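## Task

Sort the jewelry into the box's six compartments. The entire chain bracelet goes in the back-left compartment, the bangle in the back-right, every ring in the front-right and every ear stud in the front-middle. Each item has to rest lower than the top edge of the dividers. The hinge side counts as the back, and left and right are judged by someone standing at the front looking toward the hinge. The box must end up upright and still on the table.

## Robot and tools

Robot: two arms, left_arm and right_arm. Each has six joints plus a parallel gripper. The joint order is fixed: waist, shoulder, elbow, wrist pitch, wrist yaw, wrist roll.

Frames: the scene frame has its origin at table height, halfway between the two nominal arm bases. +z points up, +x points out over the table, and left_arm sits on the +y side. These names do not match image left and right. Calibrated bases in the scene frame: left_arm at (+0.019, +0.328, +0.026) m with quat_wxyz (+1.000, 0, 0, -0.031); right_arm at (+0.041, -0.259, +0.023) m with quat_wxyz (+1.000, 0, 0, +0.028). Each arm reports its end_effector_position (metres) and end_effector_quat_wxyz in its own base frame. That point lies between the finger pads, about 1 cm behind the tips. Fingers point along the gripper's +z axis and close along its y axis. Expect reported hand poses to be a few cm off, and more at long reach. Fixed cameras and the table use the scene frame.

The row: every command row has 14 numbers. The first 7 are left_arm: six absolute joint angles in radians, then the gripper opening. The last 7 are the same for right_arm. Send all 14 even if one arm stays still; to hold a joint, repeat its current Joint targets value. To keep a gripper unchanged, repeat its current command, because 0 is itself a half-open command. The opening runs from -1 (closed) to +1 (fully open). Stated joint ranges in rad: waist -2.618 to 3.054, shoulder 0.000 to 3.142, elbow 0.000 to 3.142, wrist pitch -1.571 to 1.571, wrist yaw -1.571 to 1.571, wrist roll -2.094 to 2.094. A target more than 0.059 rad beyond a range end, and farther out than the joint currently is, gets the call rejected. The true ends can differ by up to 0.059 rad; a joint driven onto one produces the line "joint sent to its limit".

Tools:
- execute_actions(actions, cameras): actions is a list of actions. Each action is a table of 1 to 15 rows, one row per 1/30 s step; a short table repeats its last row to fill 15 steps. An empty list just returns the state and images.
- move(target, speed, blend, opening_speed, blocking, cameras): target is one 14-number row of absolute joint angles, or a list of up to 15 such rows visited in turn, all within 10 s. Joints interpolate together, so the hand follows a curve, and nothing is avoided on the way. speed is the top rate in rad/s of the joint with the longest travel, 0.01 to 2, default 0.5; one value or one per target. blend (rad) rounds corners at intermediate targets; 0 stops at each. opening_speed (0.2 or more, units per second on the -1..+1 scale) ramps the gripper; otherwise the first row's gripper values are sent at once, and later rows' gripper values are applied only after everything comes to rest at that row. blocking=false returns after about 0.5 s while the move runs; a new move replaces it smoothly.
- wait(seconds 0 to 10, cameras): lets time pass holding the last command.
- stop(cameras): brakes a running move.
- zoom_image(camera, region): region [x0, y0, x1, y1] in pixels of that camera's latest image, at most 504 by 504.
- finished_scene(scene): scene is 1 or 2; ends the scene irreversibly.
cameras takes names from cam_high, cam_low, cam_left_wrist, cam_right_wrist (each 896x504); omit or ["all"] for all, [] for none.

Motion limits: at each step a joint's target can lead its measured angle by at most 0.202 (waist), 0.258 (shoulder), 0.3 (elbow), 0.573 (wrist pitch), 0.522 (wrist yaw and roll) rad, and if the commanded pose would shift a gripper over 200 mm from where it is, that arm's targets are scaled back. Long reaches therefore take several actions. Friction and weight can leave joints short, and tiny changes may not happen.

Reading results: Joint positions and Joint velocities give one block per arm in joint order; each block ends with finger gap in metres (0.093 fully open) and its rate. "within noise" means that arm is still. Joint targets shows what joints are currently driven toward. grip_measured is the gripper motor on the -1..+1 scale: pads meet near -0.94 and each millimetre of object width adds about 0.0208. Sending about 0.24 below the width reading grips a rigid item firmly; small or round items may need lower. Keep sending the same value to hold, and send well above the width reading to release. A move adds a "move:" line: done, off_target, moving, held or fault, plus limits=held and the farthest-off joint per arm. "joint command not followed" means the clearance check altered targets. Joint torques follow joint order; joints 1 to 3 wrap sign beyond ±28 N m. MOTOR HOT appears at 75 °C; at 90 °C that arm folds and goes idle, and at 100 °C it collapses. Holding loads, stretching out or pushing against obstacles heats motors.

Avoid: dropping items or releasing them while moving, knocking anything off the table, tipping the box, fast contact or hard pressing, and any collision between the two arms, which can fail the scene. Random tugs may hit held items or loose objects. Time spent thinking also advances the scene.

Each tool is called after "Emit:" as name([rows], argument=value, ...), one row to a line, values as JSON.

## Session

Emit:
execute_actions(actions=[])

Scene clock: 0.00 s.
left_arm: end_effector_position=(+0.0412, +0.3577, +0.2539) grip_measured=+1.000 end_effector_quat_wxyz=(+0.251, -0.461, +0.833, +0.176) | right_arm: end_effector_position=(+0.4969, +0.1004, +0.3422) grip_measured=+1.000 end_effector_quat_wxyz=(+0.726, +0.125, +0.626, -0.256)
Joint positions: left_arm=[1.578 1.454 1.524 -1.069 0.263 0.489 0.093] | right_arm=[0.481 1.846 1.276 0.915 0.99 -0.433 0.093]
Joint velocities: within noise
Joint torques (N m): no reading
Motor temperatures (°C): left_arm=[28 35 32 37 26 28 27] | right_arm=[30 36 35 35 29 26 27]
Heat: left arm: 37 °C; right arm: 36 °C.
Joint targets: left_arm=[1.578 1.446 1.535 -1.064 0.263 0.489] | right_arm=[0.481 1.837 1.283 0.914 0.990 -0.433]
Tool commands: left_gripper/opening=+1.0 right_gripper/opening=+1.0

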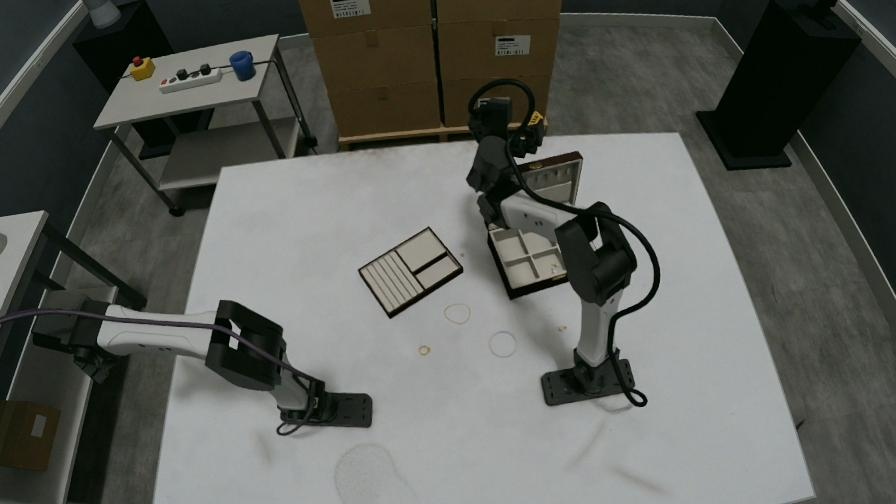

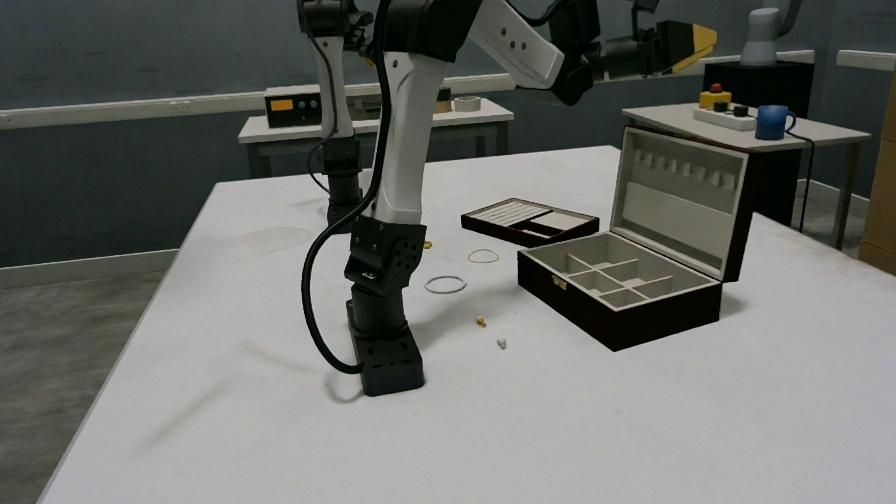

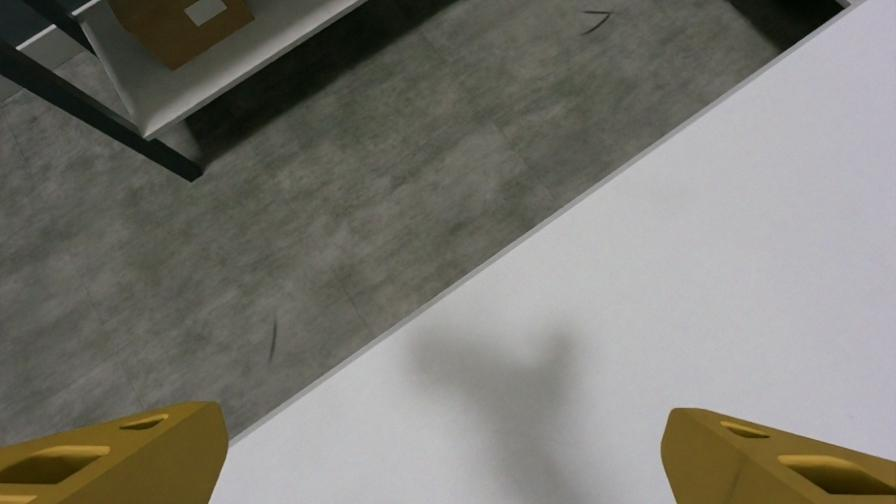

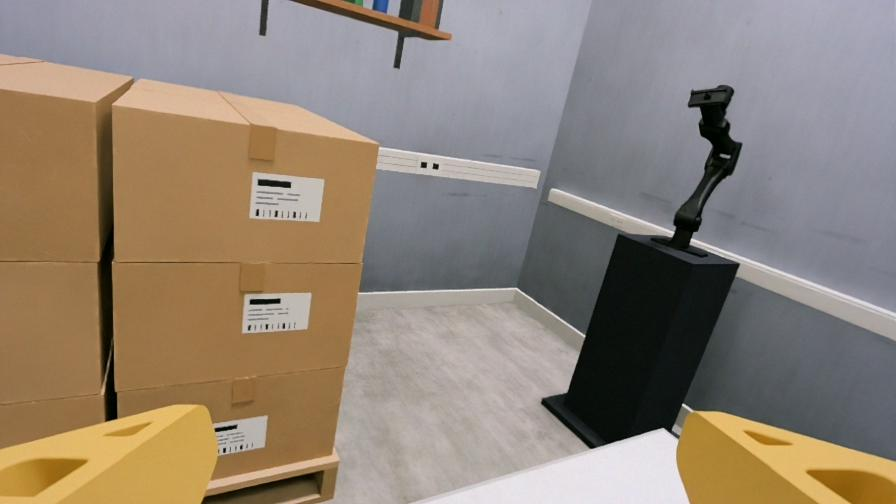

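Emit:
zoom_image(camera="cam_high", region=[350, 200, 600, 380])

Emit:
zoom_image(camera="cam_low", region=[400, 160, 760, 370])

Scaled by 2.016 from the camera's 896x504 image, which has a finer 1280x720 frame.

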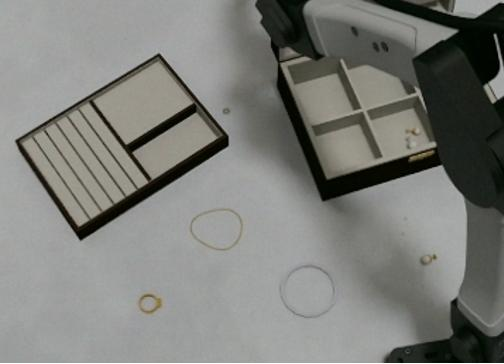

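Scaled by 1.400 from the camera's 896x504 image, which has a finer 1280x720 frame.

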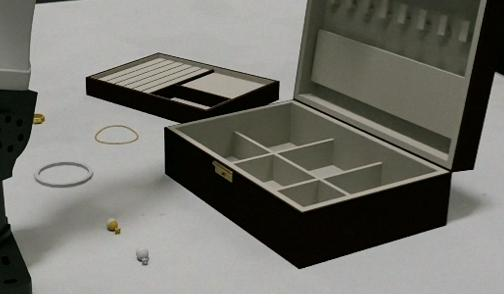

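Emit:
move([
  [1.578,1.446,1.535,-1.064,0.263,0.489,1,0.481,1.2,1.35,0.5,0.3,0,1],
  [1.578,1.446,1.535,-1.064,0.263,0.489,1,-0.9,1.0,1.0,-0.8,0,0,1],
], speed=1.0, blend=0.15)

Emit:
zoom_image(camera="cam_high", region=[350, 140, 610, 380])

Emit:
zoom_image(camera="cam_high", region=[470, 190, 610, 320])

Emit:
zoom_image(camera="cam_low", region=[400, 200, 760, 370])

Scene clock: 105.17 s.
left_arm: end_effector_position=(+0.0412, +0.3577, +0.2539) grip_measured=+1.000 end_effector_quat_wxyz=(+0.251, -0.461, +0.833, +0.176) | right_arm: end_effector_position=(+0.1842, -0.2324, +0.2241) grip_measured=+1.000 end_effector_quat_wxyz=(+0.341, +0.397, +0.835, -0.171)
Joint positions: left_arm=[1.578 1.454 1.524 -1.069 0.263 0.489 0.093] | right_arm=[-0.895 1.013 1.007 -0.782 0.01 -0.011 0.093]
Joint velocities: within noise
Joint torques (N m): left_arm=[-0.18 -5.79 6.89 1.4 0.23 0.03] | right_arm=[0.06 -3.93 6.95 1.61 -0.05 0.17]
Motor temperatures (°C): left_arm=[28 38 36 39 26 28 27] | right_arm=[30 55 42 38 28 26 27]
Heat: left arm: 39 °C; right arm: 55 °C.
Joint targets: left_arm=[1.578 1.446 1.535 -1.064 0.263 0.489] | right_arm=[-0.900 1.000 1.000 -0.800 0.000 0.000]
move: done
camera_calibration:
cam_right_wrist: T_world_to_cam=[[-0.771926, -0.63559, 0.0124412, -0.00902931], [-0.603926, 0.727078, -0.326544, 0.392662], [0.198502, -0.259581, -0.9451, 0.191369], [0, 0, 0, 1]] pos_world=[0.192182, -0.241559, 0.309197]

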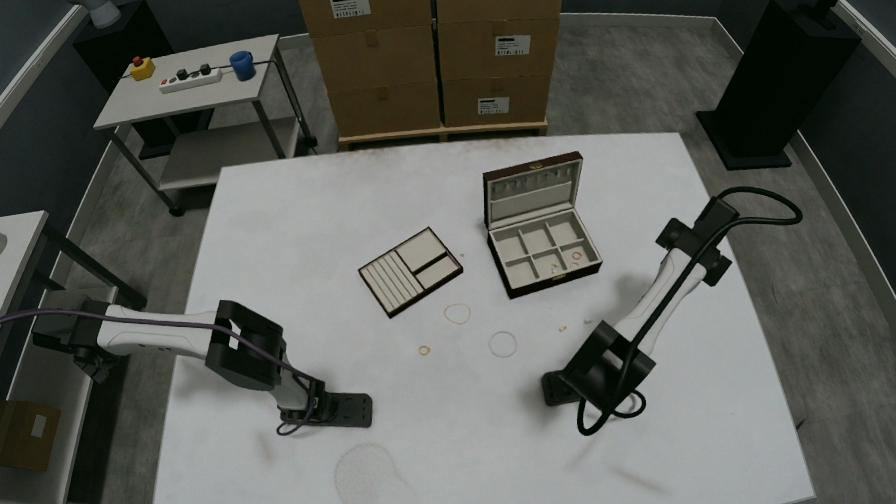

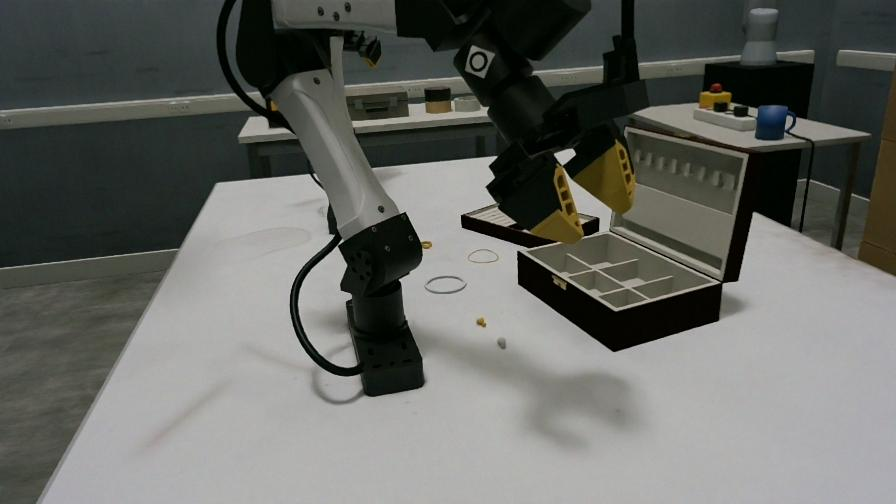

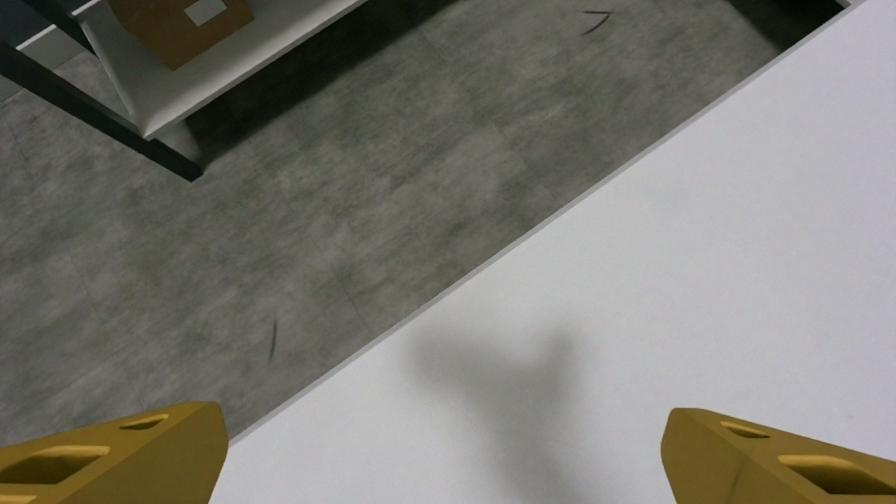

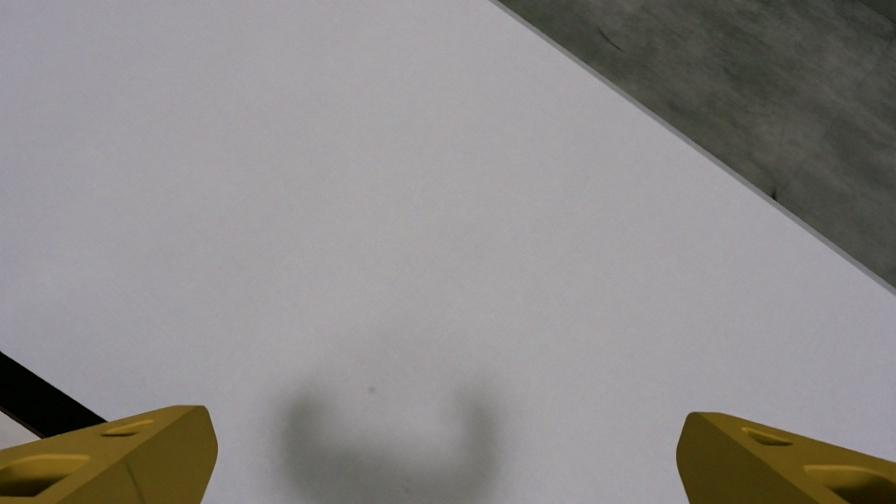

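Scaled by 1.938 from the camera's 896x504 image, which has a finer 1280x720 frame.

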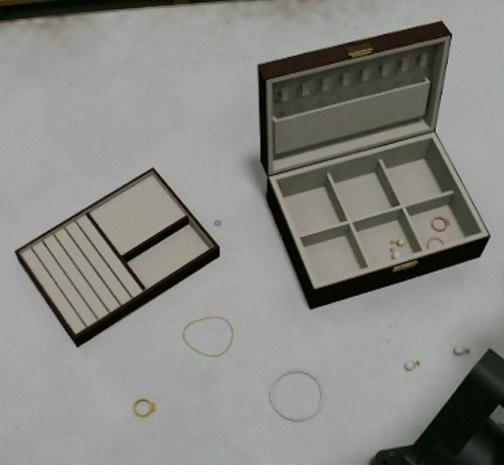

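Scaled by 3.600 from the camera's 896x504 image, which has a finer 1280x720 frame.

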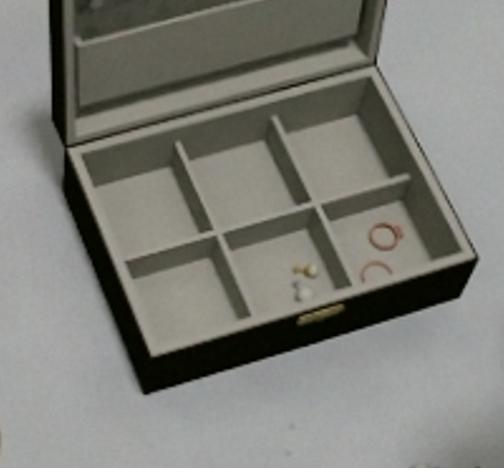

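Scaled by 1.400 from the camera's 896x504 image, which has a finer 1280x720 frame.

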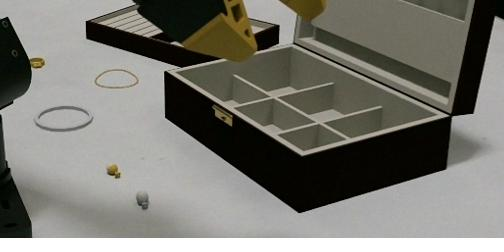

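Emit:
zoom_image(camera="cam_high", region=[440, 235, 490, 275])

Emit:
zoom_image(camera="cam_high", region=[540, 310, 610, 350])

Emit:
zoom_image(camera="cam_high", region=[350, 220, 470, 370])

Emit:
zoom_image(camera="cam_right_wrist", region=[340, 360, 420, 420])

Scaled by 10.080 from the camera's 896x504 image, which has a finer 1280x720 frame.

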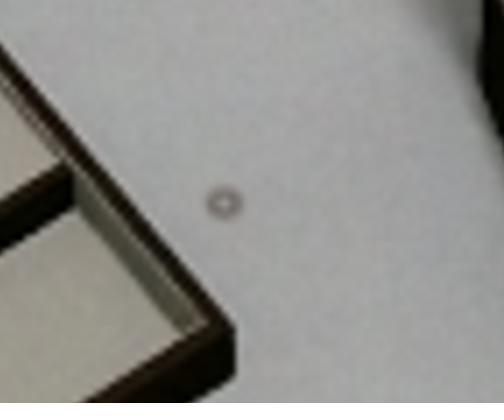

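Scaled by 7.200 from the camera's 896x504 image, which has a finer 1280x720 frame.

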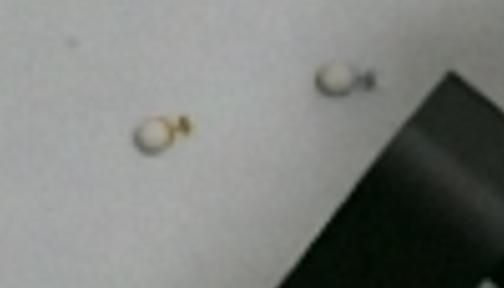

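Scaled by 3.360 from the camera's 896x504 image, which has a finer 1280x720 frame.

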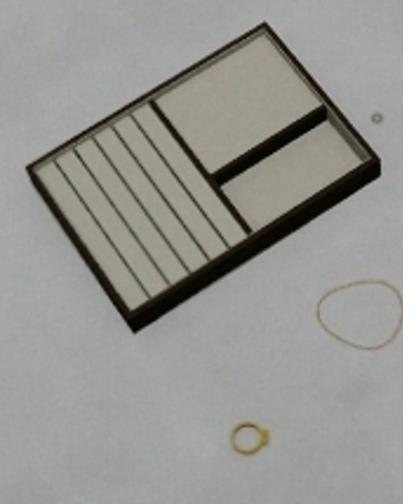

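Scaled by 6.300 from the camera's 896x504 image, which has a finer 1280x720 frame.

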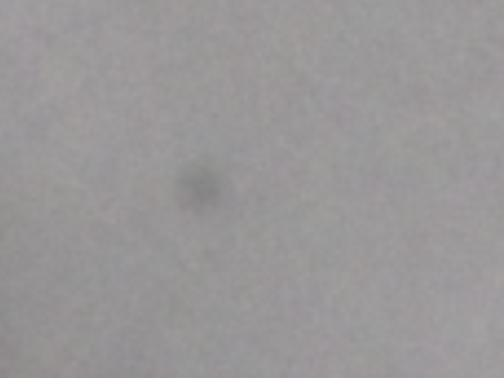

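Emit:
move(target=[1.578,1.446,1.535,-1.064,0.263,0.489,1,-0.132,1.211,0.847,-1.207,0,0,1], speed=0.8)

Emit:
zoom_image(camera="cam_right_wrist", region=[200, 100, 700, 500])

Scene clock: 182.27 s.
left_arm: end_effector_position=(+0.0412, +0.3577, +0.2539) grip_measured=+1.000 end_effector_quat_wxyz=(+0.251, -0.461, +0.833, +0.176) | right_arm: end_effector_position=(+0.1815, -0.0257, +0.0898) grip_measured=+1.000 end_effector_quat_wxyz=(+0.015, +0.063, +0.998, -0.003)
Joint positions: left_arm=[1.578 1.454 1.524 -1.069 0.263 0.489 0.093] | right_arm=[-0.137 1.204 0.853 -1.19 0.004 -0.011 0.093]
Joint velocities: within noise
Joint torques (N m): left_arm=[-0.18 -5.78 6.89 1.4 0.23 0.03] | right_arm=[0.92 -2.65 5.87 0.25 -0.01 0.16]
Motor temperatures (°C): left_arm=[27 38 36 39 26 27 27] | right_arm=[30 40 42 38 27 26 27]
Heat: left arm: 39 °C; right arm: 42 °C.
Joint targets: left_arm=[1.578 1.446 1.535 -1.064 0.263 0.489] | right_arm=[-0.132 1.211 0.847 -1.207 0.000 0.000]
move: done
camera_calibration:
cam_right_wrist: T_world_to_cam=[[-0.118891, -0.99289, -0.00592017, -0.00408772], [-0.906985, 0.106174, 0.40756, 0.170021], [-0.404034, 0.0538247, -0.913159, 0.233126], [0, 0, 0, 1]] pos_world=[0.247911, -0.0346585, 0.143563]

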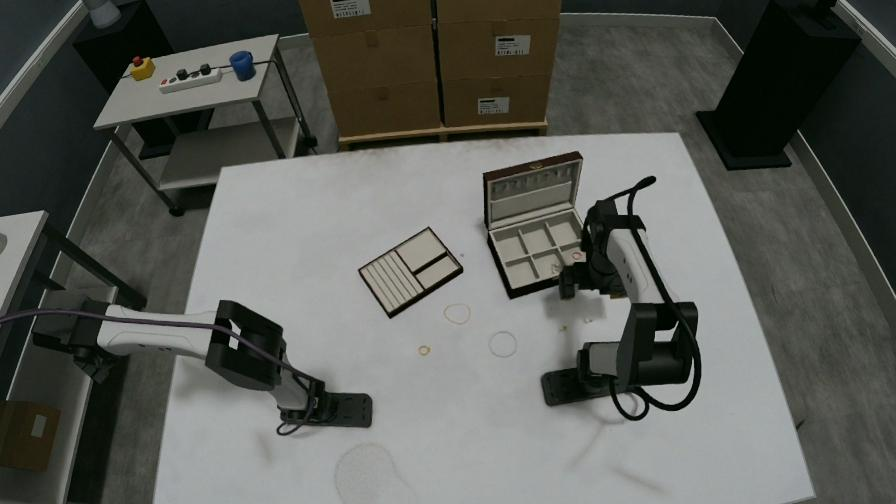

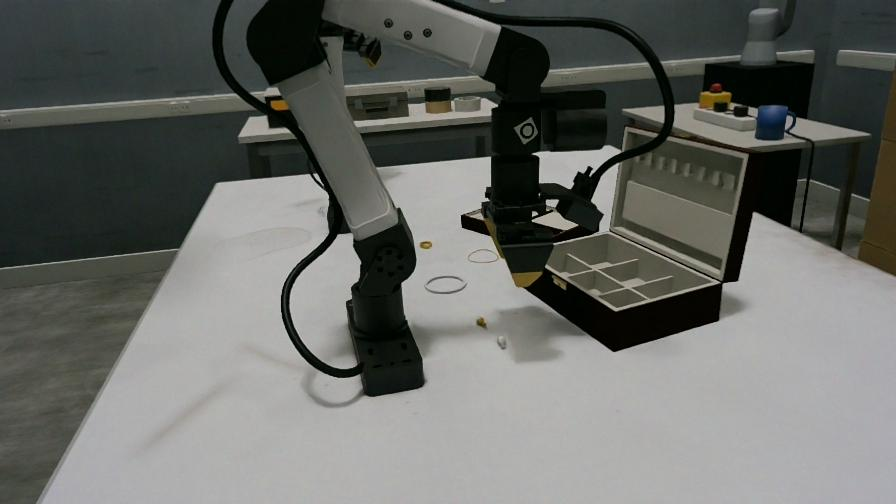

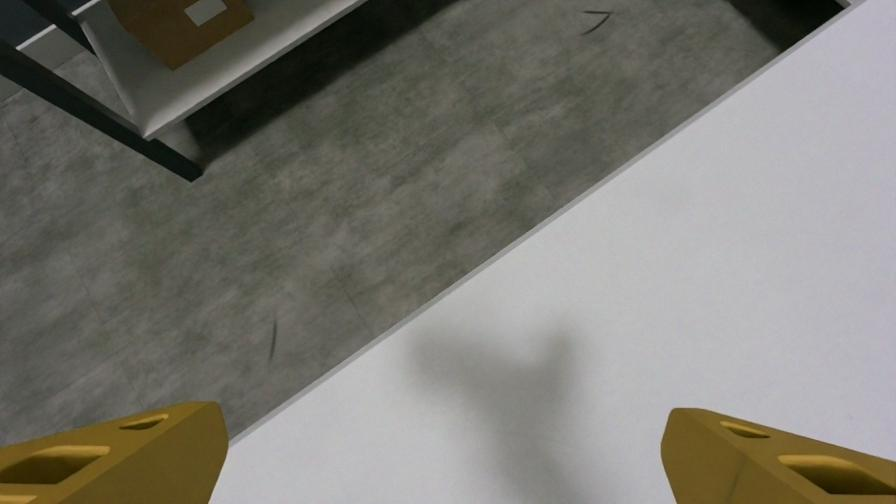

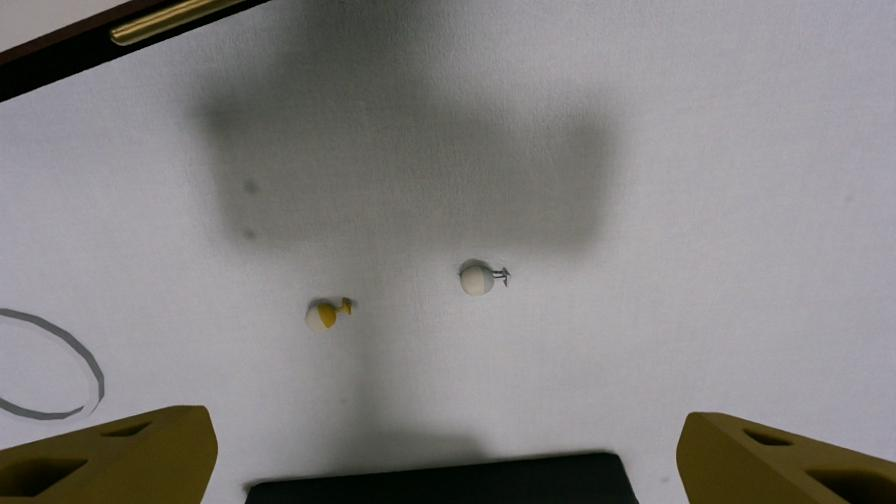

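Scaled by 1.008 from the camera's 896x504 image, which has a finer 1280x720 frame.

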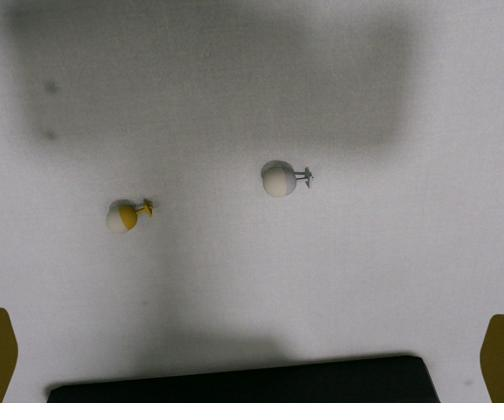

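Emit:
move(target=[1.578,1.446,1.535,-1.064,0.263,0.489,1,-0.226,1.212,0.693,-1.075,0,1.34,0.2], speed=0.8, cameras=["cam_right_wrist","cam_low"])

Scene clock: 211.40 s.
left_arm: end_effector_position=(+0.0412, +0.3577, +0.2539) grip_measured=+1.000 end_effector_quat_wxyz=(+0.251, -0.461, +0.833, +0.176) | right_arm: end_effector_position=(+0.1591, -0.0362, +0.0520) grip_measured=+0.202 end_effector_quat_wxyz=(-0.009, +0.698, +0.716, -0.008)
Joint positions: left_arm=[1.578 1.454 1.524 -1.069 0.263 0.489 0.093] | right_arm=[-0.22 1.204 0.701 -1.091 0.004 1.327 0.055]
Joint velocities: within noise
Joint torques (N m): left_arm=[-0.18 -5.79 6.89 1.4 0.23 0.02] | right_arm=[-0.05 -2.21 5.38 0.4 0.05 0.14]
Motor temperatures (°C): left_arm=[27 38 37 39 26 27 27] | right_arm=[30 38 41 35 27 26 27]
Heat: left arm: 39 °C; right arm: 41 °C.
Joint targets: left_arm=[1.578 1.446 1.535 -1.064 0.263 0.489] | right_arm=[-0.226 1.212 0.693 -1.075 0.000 1.340]
move: done
camera_calibration:
cam_right_wrist: T_world_to_cam=[[-0.999434, -0.0308626, 0.0133525, 0.156537], [-0.0219432, 0.89944, 0.436494, 0.052637], [-0.0254811, 0.435954, -0.899608, 0.143105], [0, 0, 0, 1]] pos_world=[0.16125, -0.1049, 0.103673]
Images, in order (width x height): cam_low 896x504, cam_right_wrist 896x504.

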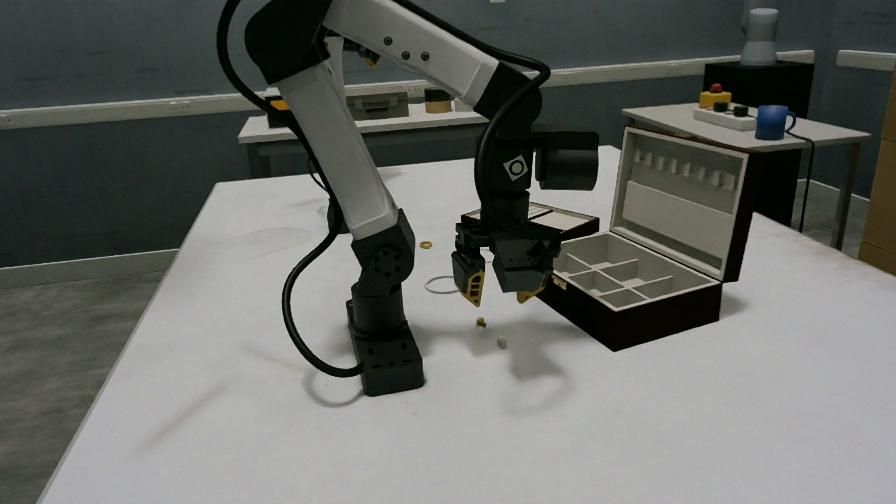

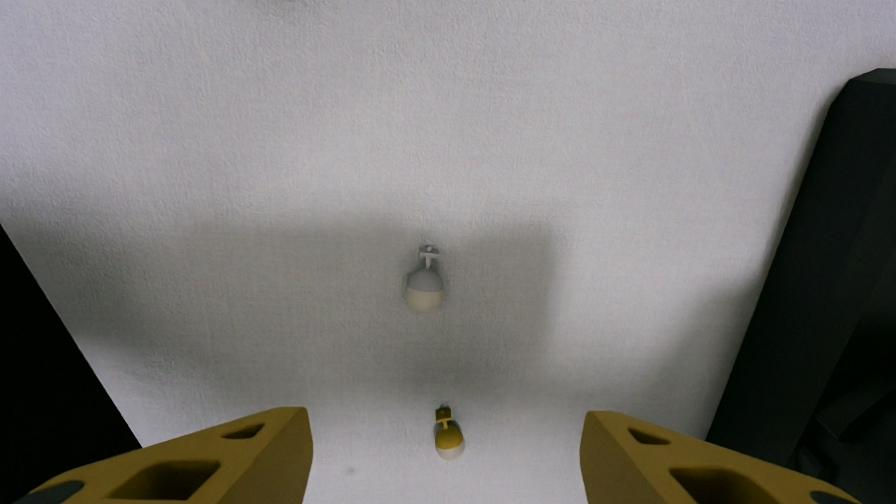

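Emit:
move(target=[1.578,1.446,1.535,-1.064,0.263,0.489,1,-0.209,1.266,0.583,-0.888,0,1.362,0.0], speed=0.6, cameras=["cam_right_wrist","cam_low"])

Scene clock: 229.60 s.
left_arm: end_effector_position=(+0.0412, +0.3577, +0.2539) grip_measured=+1.000 end_effector_quat_wxyz=(+0.251, -0.461, +0.833, +0.176) | right_arm: end_effector_position=(+0.1635, -0.0363, +0.0173) grip_measured=+0.002 end_effector_quat_wxyz=(+0.000, +0.705, +0.710, -0.003)
Joint positions: left_arm=[1.578 1.454 1.524 -1.069 0.263 0.489 0.093] | right_arm=[-0.214 1.259 0.589 -0.905 0.004 1.349 0.045]
Joint velocities: within noise
Joint torques (N m): left_arm=[-0.2 -5.79 6.87 1.4 0.23 0.02] | right_arm=[0.96 -2.48 5.2 0.45 0.05 0.17]
Motor temperatures (°C): left_arm=[27 38 37 39 26 27 27] | right_arm=[30 38 40 35 27 26 27]
Heat: left arm: 39 °C; right arm: 40 °C.
Joint targets: left_arm=[1.578 1.446 1.535 -1.064 0.263 0.489] | right_arm=[-0.209 1.266 0.583 -0.888 0.000 1.362]
move: done
camera_calibration:
cam_right_wrist: T_world_to_cam=[[-0.999889, -0.0136857, -0.00592955, 0.162349], [-0.0149043, 0.901749, 0.432004, 0.0669532], [-0.000565314, 0.432044, -0.901852, 0.107803], [0, 0, 0, 1]] pos_world=[0.16339, -0.104729, 0.0692608]
Images, in order (width x height): cam_low 896x504, cam_right_wrist 896x504.

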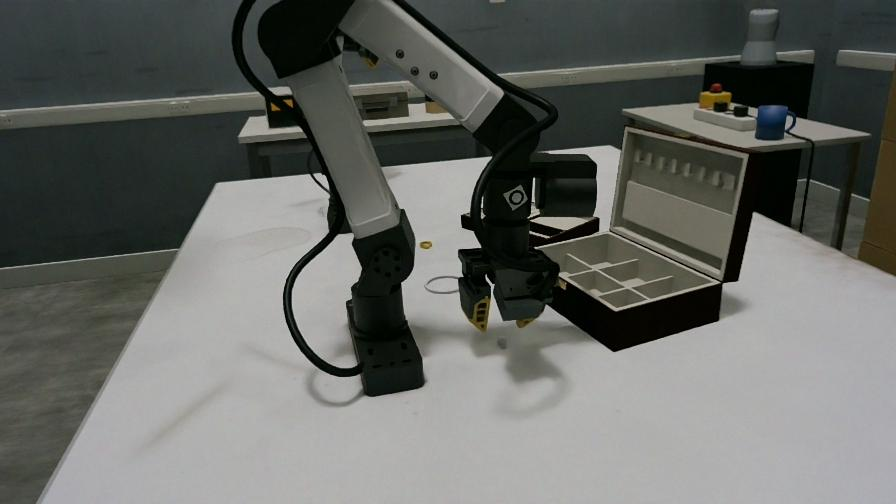

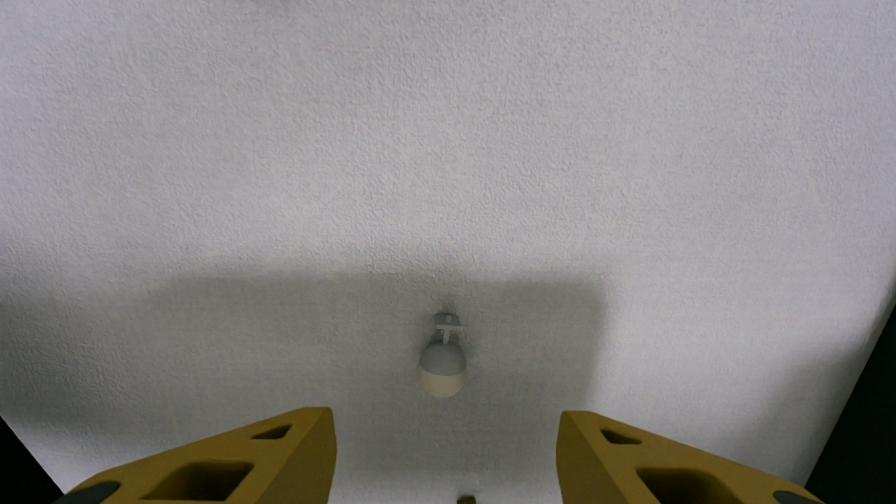

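Emit:
move([
  [1.578,1.446,1.535,-1.064,0.263,0.489,1,-0.234,1.270,0.580,-0.885,0,1.34,-0.3],
  [1.578,1.446,1.535,-1.064,0.263,0.489,1,-0.234,1.324,0.518,-0.765,0,1.34,-0.3],
], speed=0.3, cameras=["cam_right_wrist","cam_low"])

Scene clock: 250.87 s.
left_arm: end_effector_position=(+0.0412, +0.3577, +0.2539) grip_measured=+1.000 end_effector_quat_wxyz=(+0.251, -0.461, +0.833, +0.176) | right_arm: end_effector_position=(+0.1634, -0.0385, -0.0055) grip_measured=-0.298 end_effector_quat_wxyz=(+0.000, +0.710, +0.705, -0.002)
Joint positions: left_arm=[1.578 1.454 1.524 -1.069 0.263 0.489 0.093] | right_arm=[-0.228 1.316 0.525 -0.781 0.004 1.35 0.031]
Joint velocities: within noise
Joint torques (N m): left_arm=[-0.18 -5.78 6.89 1.4 0.23 0.03] | right_arm=[-0.03 -2.61 4.83 0.46 0.05 -0.05]
Motor temperatures (°C): left_arm=[27 38 37 39 26 27 27] | right_arm=[30 37 40 34 27 26 27]
Heat: left arm: 39 °C; right arm: 40 °C.
Joint targets: left_arm=[1.578 1.446 1.535 -1.064 0.263 0.489] | right_arm=[-0.234 1.324 0.518 -0.765 0.000 1.340]
move: done
camera_calibration:
cam_right_wrist: T_world_to_cam=[[-0.999972, 0.000425887, -0.00741841, 0.162645], [-0.00281835, 0.902019, 0.431686, 0.076904], [0.0068754, 0.431695, -0.901993, 0.0869576], [0, 0, 0, 1]] pos_world=[0.162259, -0.106977, 0.0464434]
Images, in order (width x height): cam_low 896x504, cam_right_wrist 896x504.

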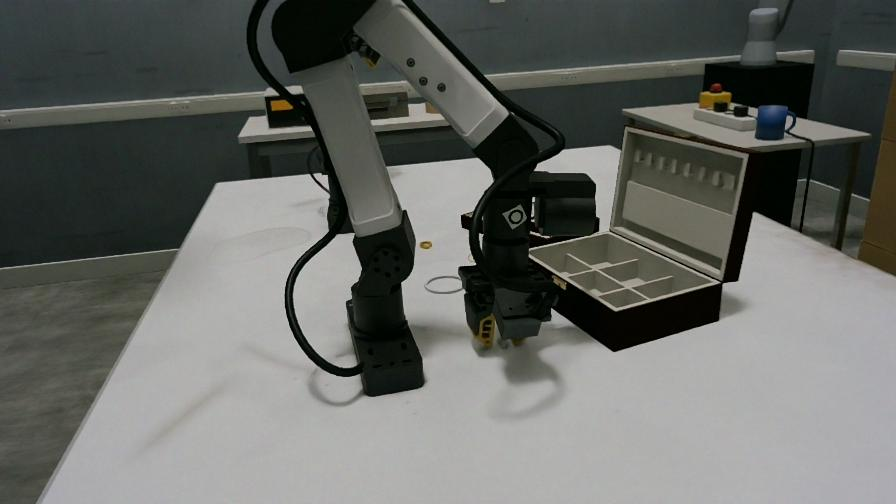

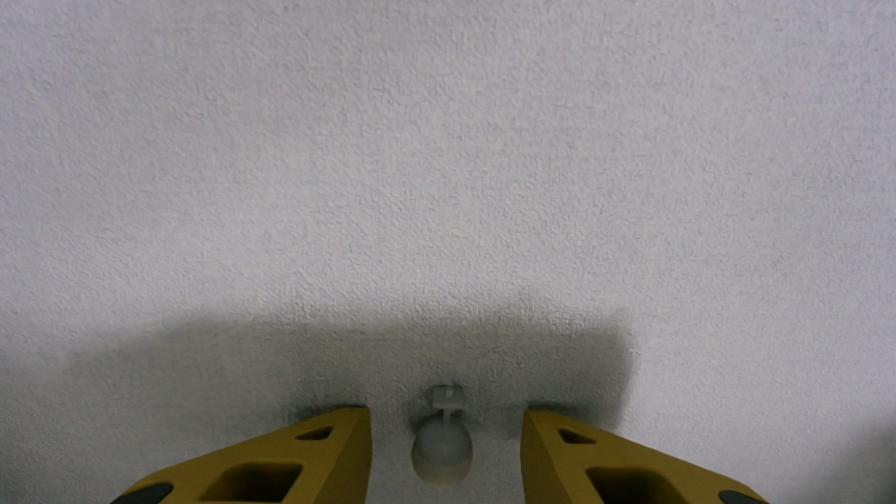

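Emit:
move(target=[1.578,1.446,1.535,-1.064,0.263,0.489,1,-0.234,1.324,0.518,-0.765,0,1.34,-0.97], opening_speed=1.0, cameras=["cam_right_wrist"])

Scene clock: 258.67 s.
left_arm: end_effector_position=(+0.0412, +0.3577, +0.2539) grip_measured=+1.000 end_effector_quat_wxyz=(+0.251, -0.461, +0.833, +0.176) | right_arm: end_effector_position=(+0.1638, -0.0386, -0.0055) grip_measured=-0.864 end_effector_quat_wxyz=(+0.001, +0.710, +0.705, -0.002)
Joint positions: left_arm=[1.578 1.454 1.524 -1.069 0.263 0.489 0.093] | right_arm=[-0.228 1.316 0.525 -0.779 0.004 1.35 0.004]
Joint velocities: within noise
Joint torques (N m): left_arm=[-0.18 -5.78 6.89 1.4 0.23 0.03] | right_arm=[-0.05 -2.62 4.82 0.44 0.05 -0.04]
Motor temperatures (°C): left_arm=[27 38 37 39 26 27 27] | right_arm=[30 37 39 34 27 26 27]
Heat: left arm: 39 °C; right arm: 39 °C.
Joint targets: left_arm=[1.578 1.446 1.535 -1.064 0.263 0.489] | right_arm=[-0.234 1.324 0.518 -0.765 0.000 1.340]
move: done
camera_calibration:
cam_right_wrist: T_world_to_cam=[[-0.999957, 0.000422291, -0.00927665, 0.163082], [-0.0036201, 0.902205, 0.431292, 0.077136], [0.00855157, 0.431307, -0.902165, 0.0867086], [0, 0, 0, 1]] pos_world=[0.162613, -0.107059, 0.0464701]
Images, in order (width x height): cam_right_wrist 896x504.

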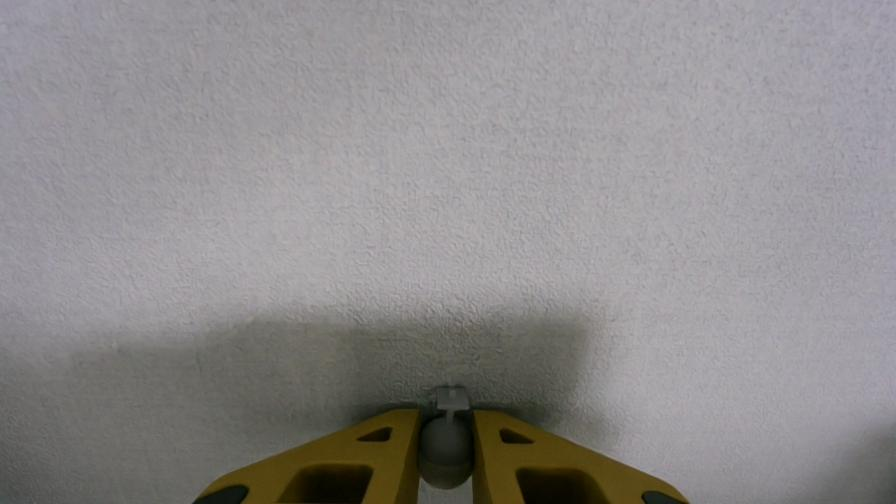

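Emit:
move([
  [1.578,1.446,1.535,-1.064,0.263,0.489,1,-0.234,1.200,0.820,-1.2,0,1.34,-0.97],
  [1.578,1.446,1.535,-1.064,0.263,0.489,1,0.069,1.746,1.462,-1.287,0,1.49,-0.97],
], speed=0.6, blend=0.08, cameras=["cam_right_wrist","cam_high"])

Scene clock: 278.27 s.
left_arm: end_effector_position=(+0.0412, +0.3577, +0.2539) grip_measured=+1.000 end_effector_quat_wxyz=(+0.251, -0.461, +0.833, +0.176) | right_arm: end_effector_position=(+0.3159, +0.0206, +0.1179) grip_measured=-0.880 end_effector_quat_wxyz=(+0.003, +0.648, +0.762, +0.001)
Joint positions: left_arm=[1.578 1.454 1.524 -1.069 0.263 0.489 0.093] | right_arm=[0.067 1.735 1.441 -1.27 0.003 1.477 0.003]
Joint velocities: within noise
Joint torques (N m): left_arm=[-0.18 -5.79 6.89 1.4 0.23 0.03] | right_arm=[0.65 -7.64 8.32 0.14 0.06 0.18]
Motor temperatures (°C): left_arm=[27 38 37 39 26 27 27] | right_arm=[30 37 39 33 27 26 28]
Heat: left arm: 39 °C; right arm: 39 °C.
Joint targets: left_arm=[1.578 1.446 1.535 -1.064 0.263 0.489] | right_arm=[0.069 1.746 1.462 -1.287 0.000 1.490]
move: done
camera_calibration:
cam_right_wrist: T_world_to_cam=[[-0.985886, -0.16663, -0.0162479, 0.316076], [-0.157286, 0.888578, 0.430918, 0.019837], [-0.0573664, 0.427391, -0.902245, 0.192089], [0, 0, 0, 1]] pos_world=[0.325754, -0.0470559, 0.169898]
Images, in order (width x height): cam_high 896x504, cam_right_wrist 896x504.

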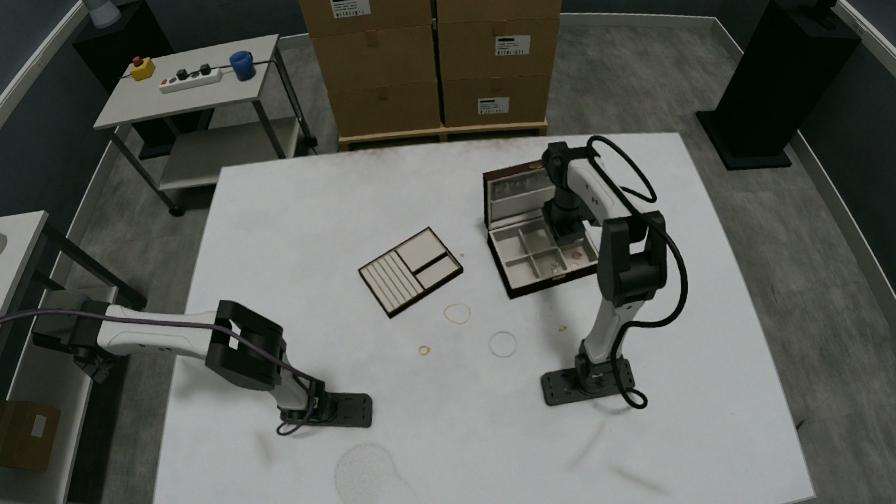

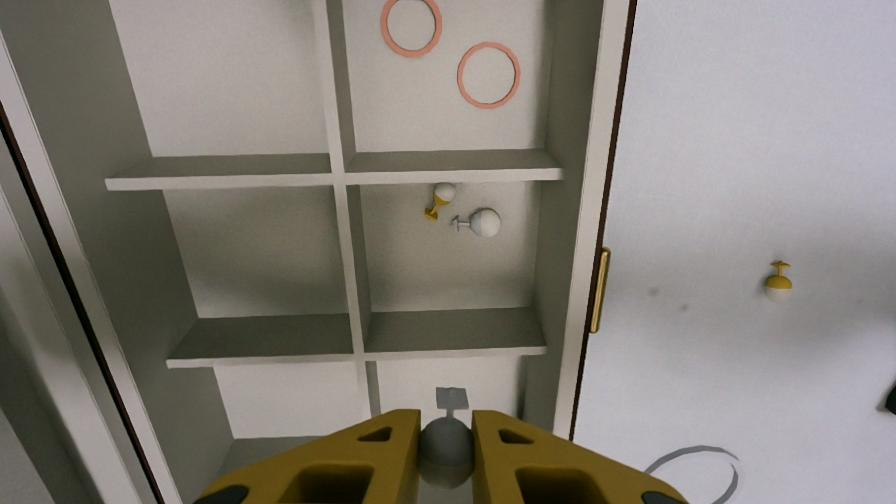

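Emit:
move(target=[1.578,1.446,1.535,-1.064,0.263,0.489,1,0.116,1.843,1.262,-0.99,0,1.54,-0.97], speed=0.5, cameras=["cam_right_wrist","cam_low"])

Scene clock: 311.13 s.
left_arm: end_effector_position=(+0.0412, +0.3577, +0.2539) grip_measured=+1.000 end_effector_quat_wxyz=(+0.251, -0.461, +0.833, +0.176) | right_arm: end_effector_position=(+0.3249, +0.0356, +0.0448) grip_measured=-0.880 end_effector_quat_wxyz=(+0.000, +0.651, +0.759, -0.003)
Joint positions: left_arm=[1.578 1.454 1.524 -1.069 0.263 0.489 0.093] | right_arm=[0.111 1.835 1.267 -1.007 0.003 1.527 0.003]
Joint velocities: within noise
Joint torques (N m): left_arm=[-0.17 -5.79 6.89 1.4 0.23 0.03] | right_arm=[0.91 -8.5 5.55 0.45 0.06 0.18]
Motor temperatures (°C): left_arm=[27 38 37 40 26 27 27] | right_arm=[30 41 40 33 27 26 29]
Heat: left arm: 40 °C; right arm: 41 °C.
Joint targets: left_arm=[1.578 1.446 1.535 -1.064 0.263 0.489] | right_arm=[0.116 1.843 1.262 -0.990 0.000 1.540]
move: done
camera_calibration:
cam_right_wrist: T_world_to_cam=[[-0.987056, -0.160242, -0.00654162, 0.325946], [-0.147332, 0.88991, 0.431686, 0.0360973], [-0.0633527, 0.427062, -0.902, 0.122271], [0, 0, 0, 1]] pos_world=[0.334792, -0.0321104, 0.0968379]
Images, in order (width x height): cam_low 896x504, cam_right_wrist 896x504.

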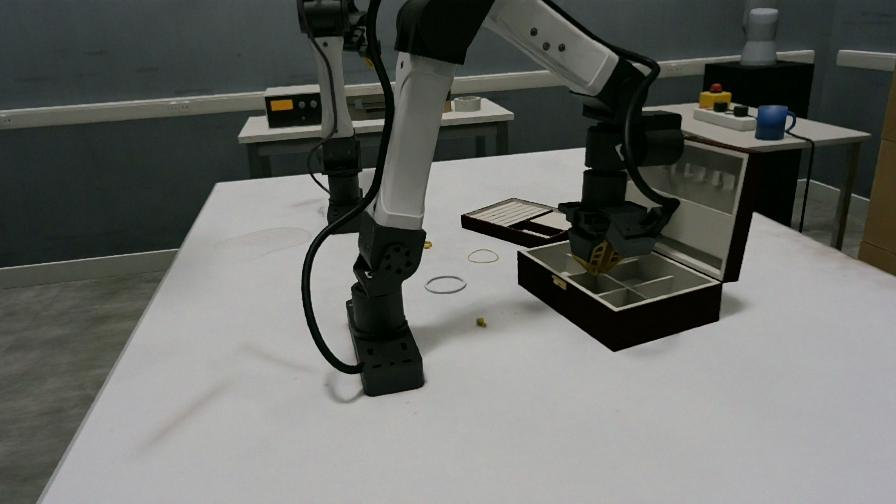

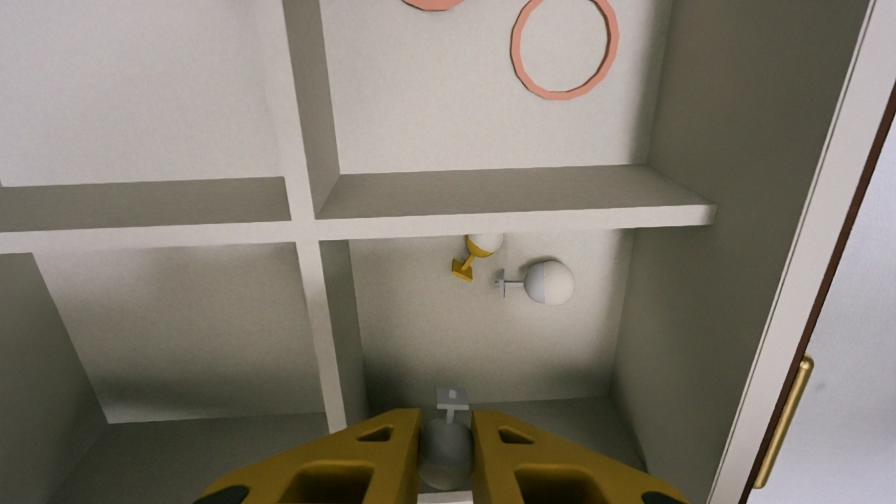

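Emit:
move([
  [1.578,1.446,1.535,-1.064,0.263,0.489,1,0.134,1.843,1.262,-0.99,0,1.555,-0.97],
  [1.578,1.446,1.535,-1.064,0.263,0.489,1,0.134,1.872,1.200,-0.89,0,1.555,-0.97],
], speed=0.4, cameras=["cam_right_wrist","cam_low"])

Scene clock: 326.07 s.
left_arm: end_effector_position=(+0.0412, +0.3577, +0.2539) grip_measured=+1.000 end_effector_quat_wxyz=(+0.251, -0.461, +0.833, +0.176) | right_arm: end_effector_position=(+0.3247, +0.0420, +0.0219) grip_measured=-0.880 end_effector_quat_wxyz=(+0.003, +0.649, +0.761, +0.000)
Joint positions: left_arm=[1.578 1.454 1.524 -1.069 0.263 0.489 0.093] | right_arm=[0.13 1.862 1.205 -0.91 0.003 1.542 0.003]
Joint velocities: within noise
Joint torques (N m): left_arm=[-0.18 -5.78 6.89 1.4 0.23 0.02] | right_arm=[0.81 -8.44 5.31 0.48 0.05 0.18]
Motor temperatures (°C): left_arm=[27 38 37 40 26 27 27] | right_arm=[30 44 40 32 27 26 29]
Heat: left arm: 40 °C; right arm: 44 °C.
Joint targets: left_arm=[1.578 1.446 1.535 -1.064 0.263 0.489] | right_arm=[0.134 1.872 1.200 -0.890 0.000 1.555]
move: done
camera_calibration:
cam_right_wrist: T_world_to_cam=[[-0.986233, -0.164749, -0.0142156, 0.326794], [-0.154693, 0.888819, 0.43136, 0.0427406], [-0.0584309, 0.427621, -0.902068, 0.0972059], [0, 0, 0, 1]] pos_world=[0.334587, -0.025717, 0.0738953]
Images, in order (width x height): cam_low 896x504, cam_right_wrist 896x504.

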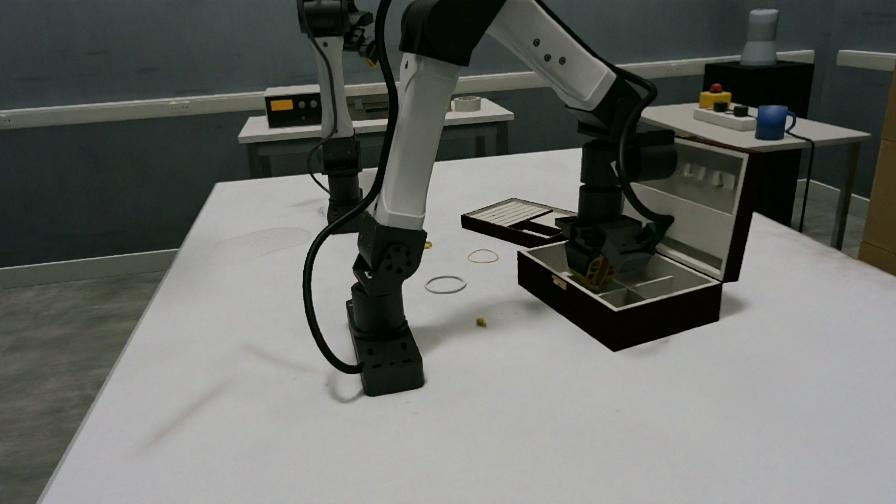

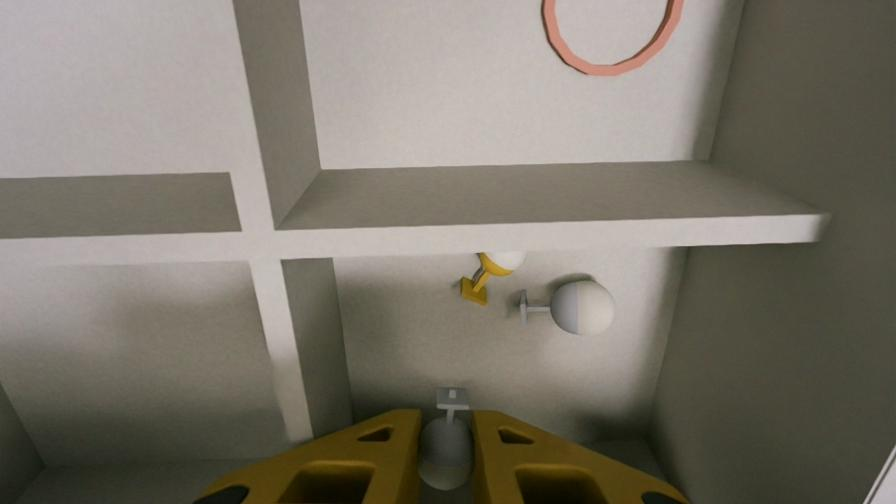

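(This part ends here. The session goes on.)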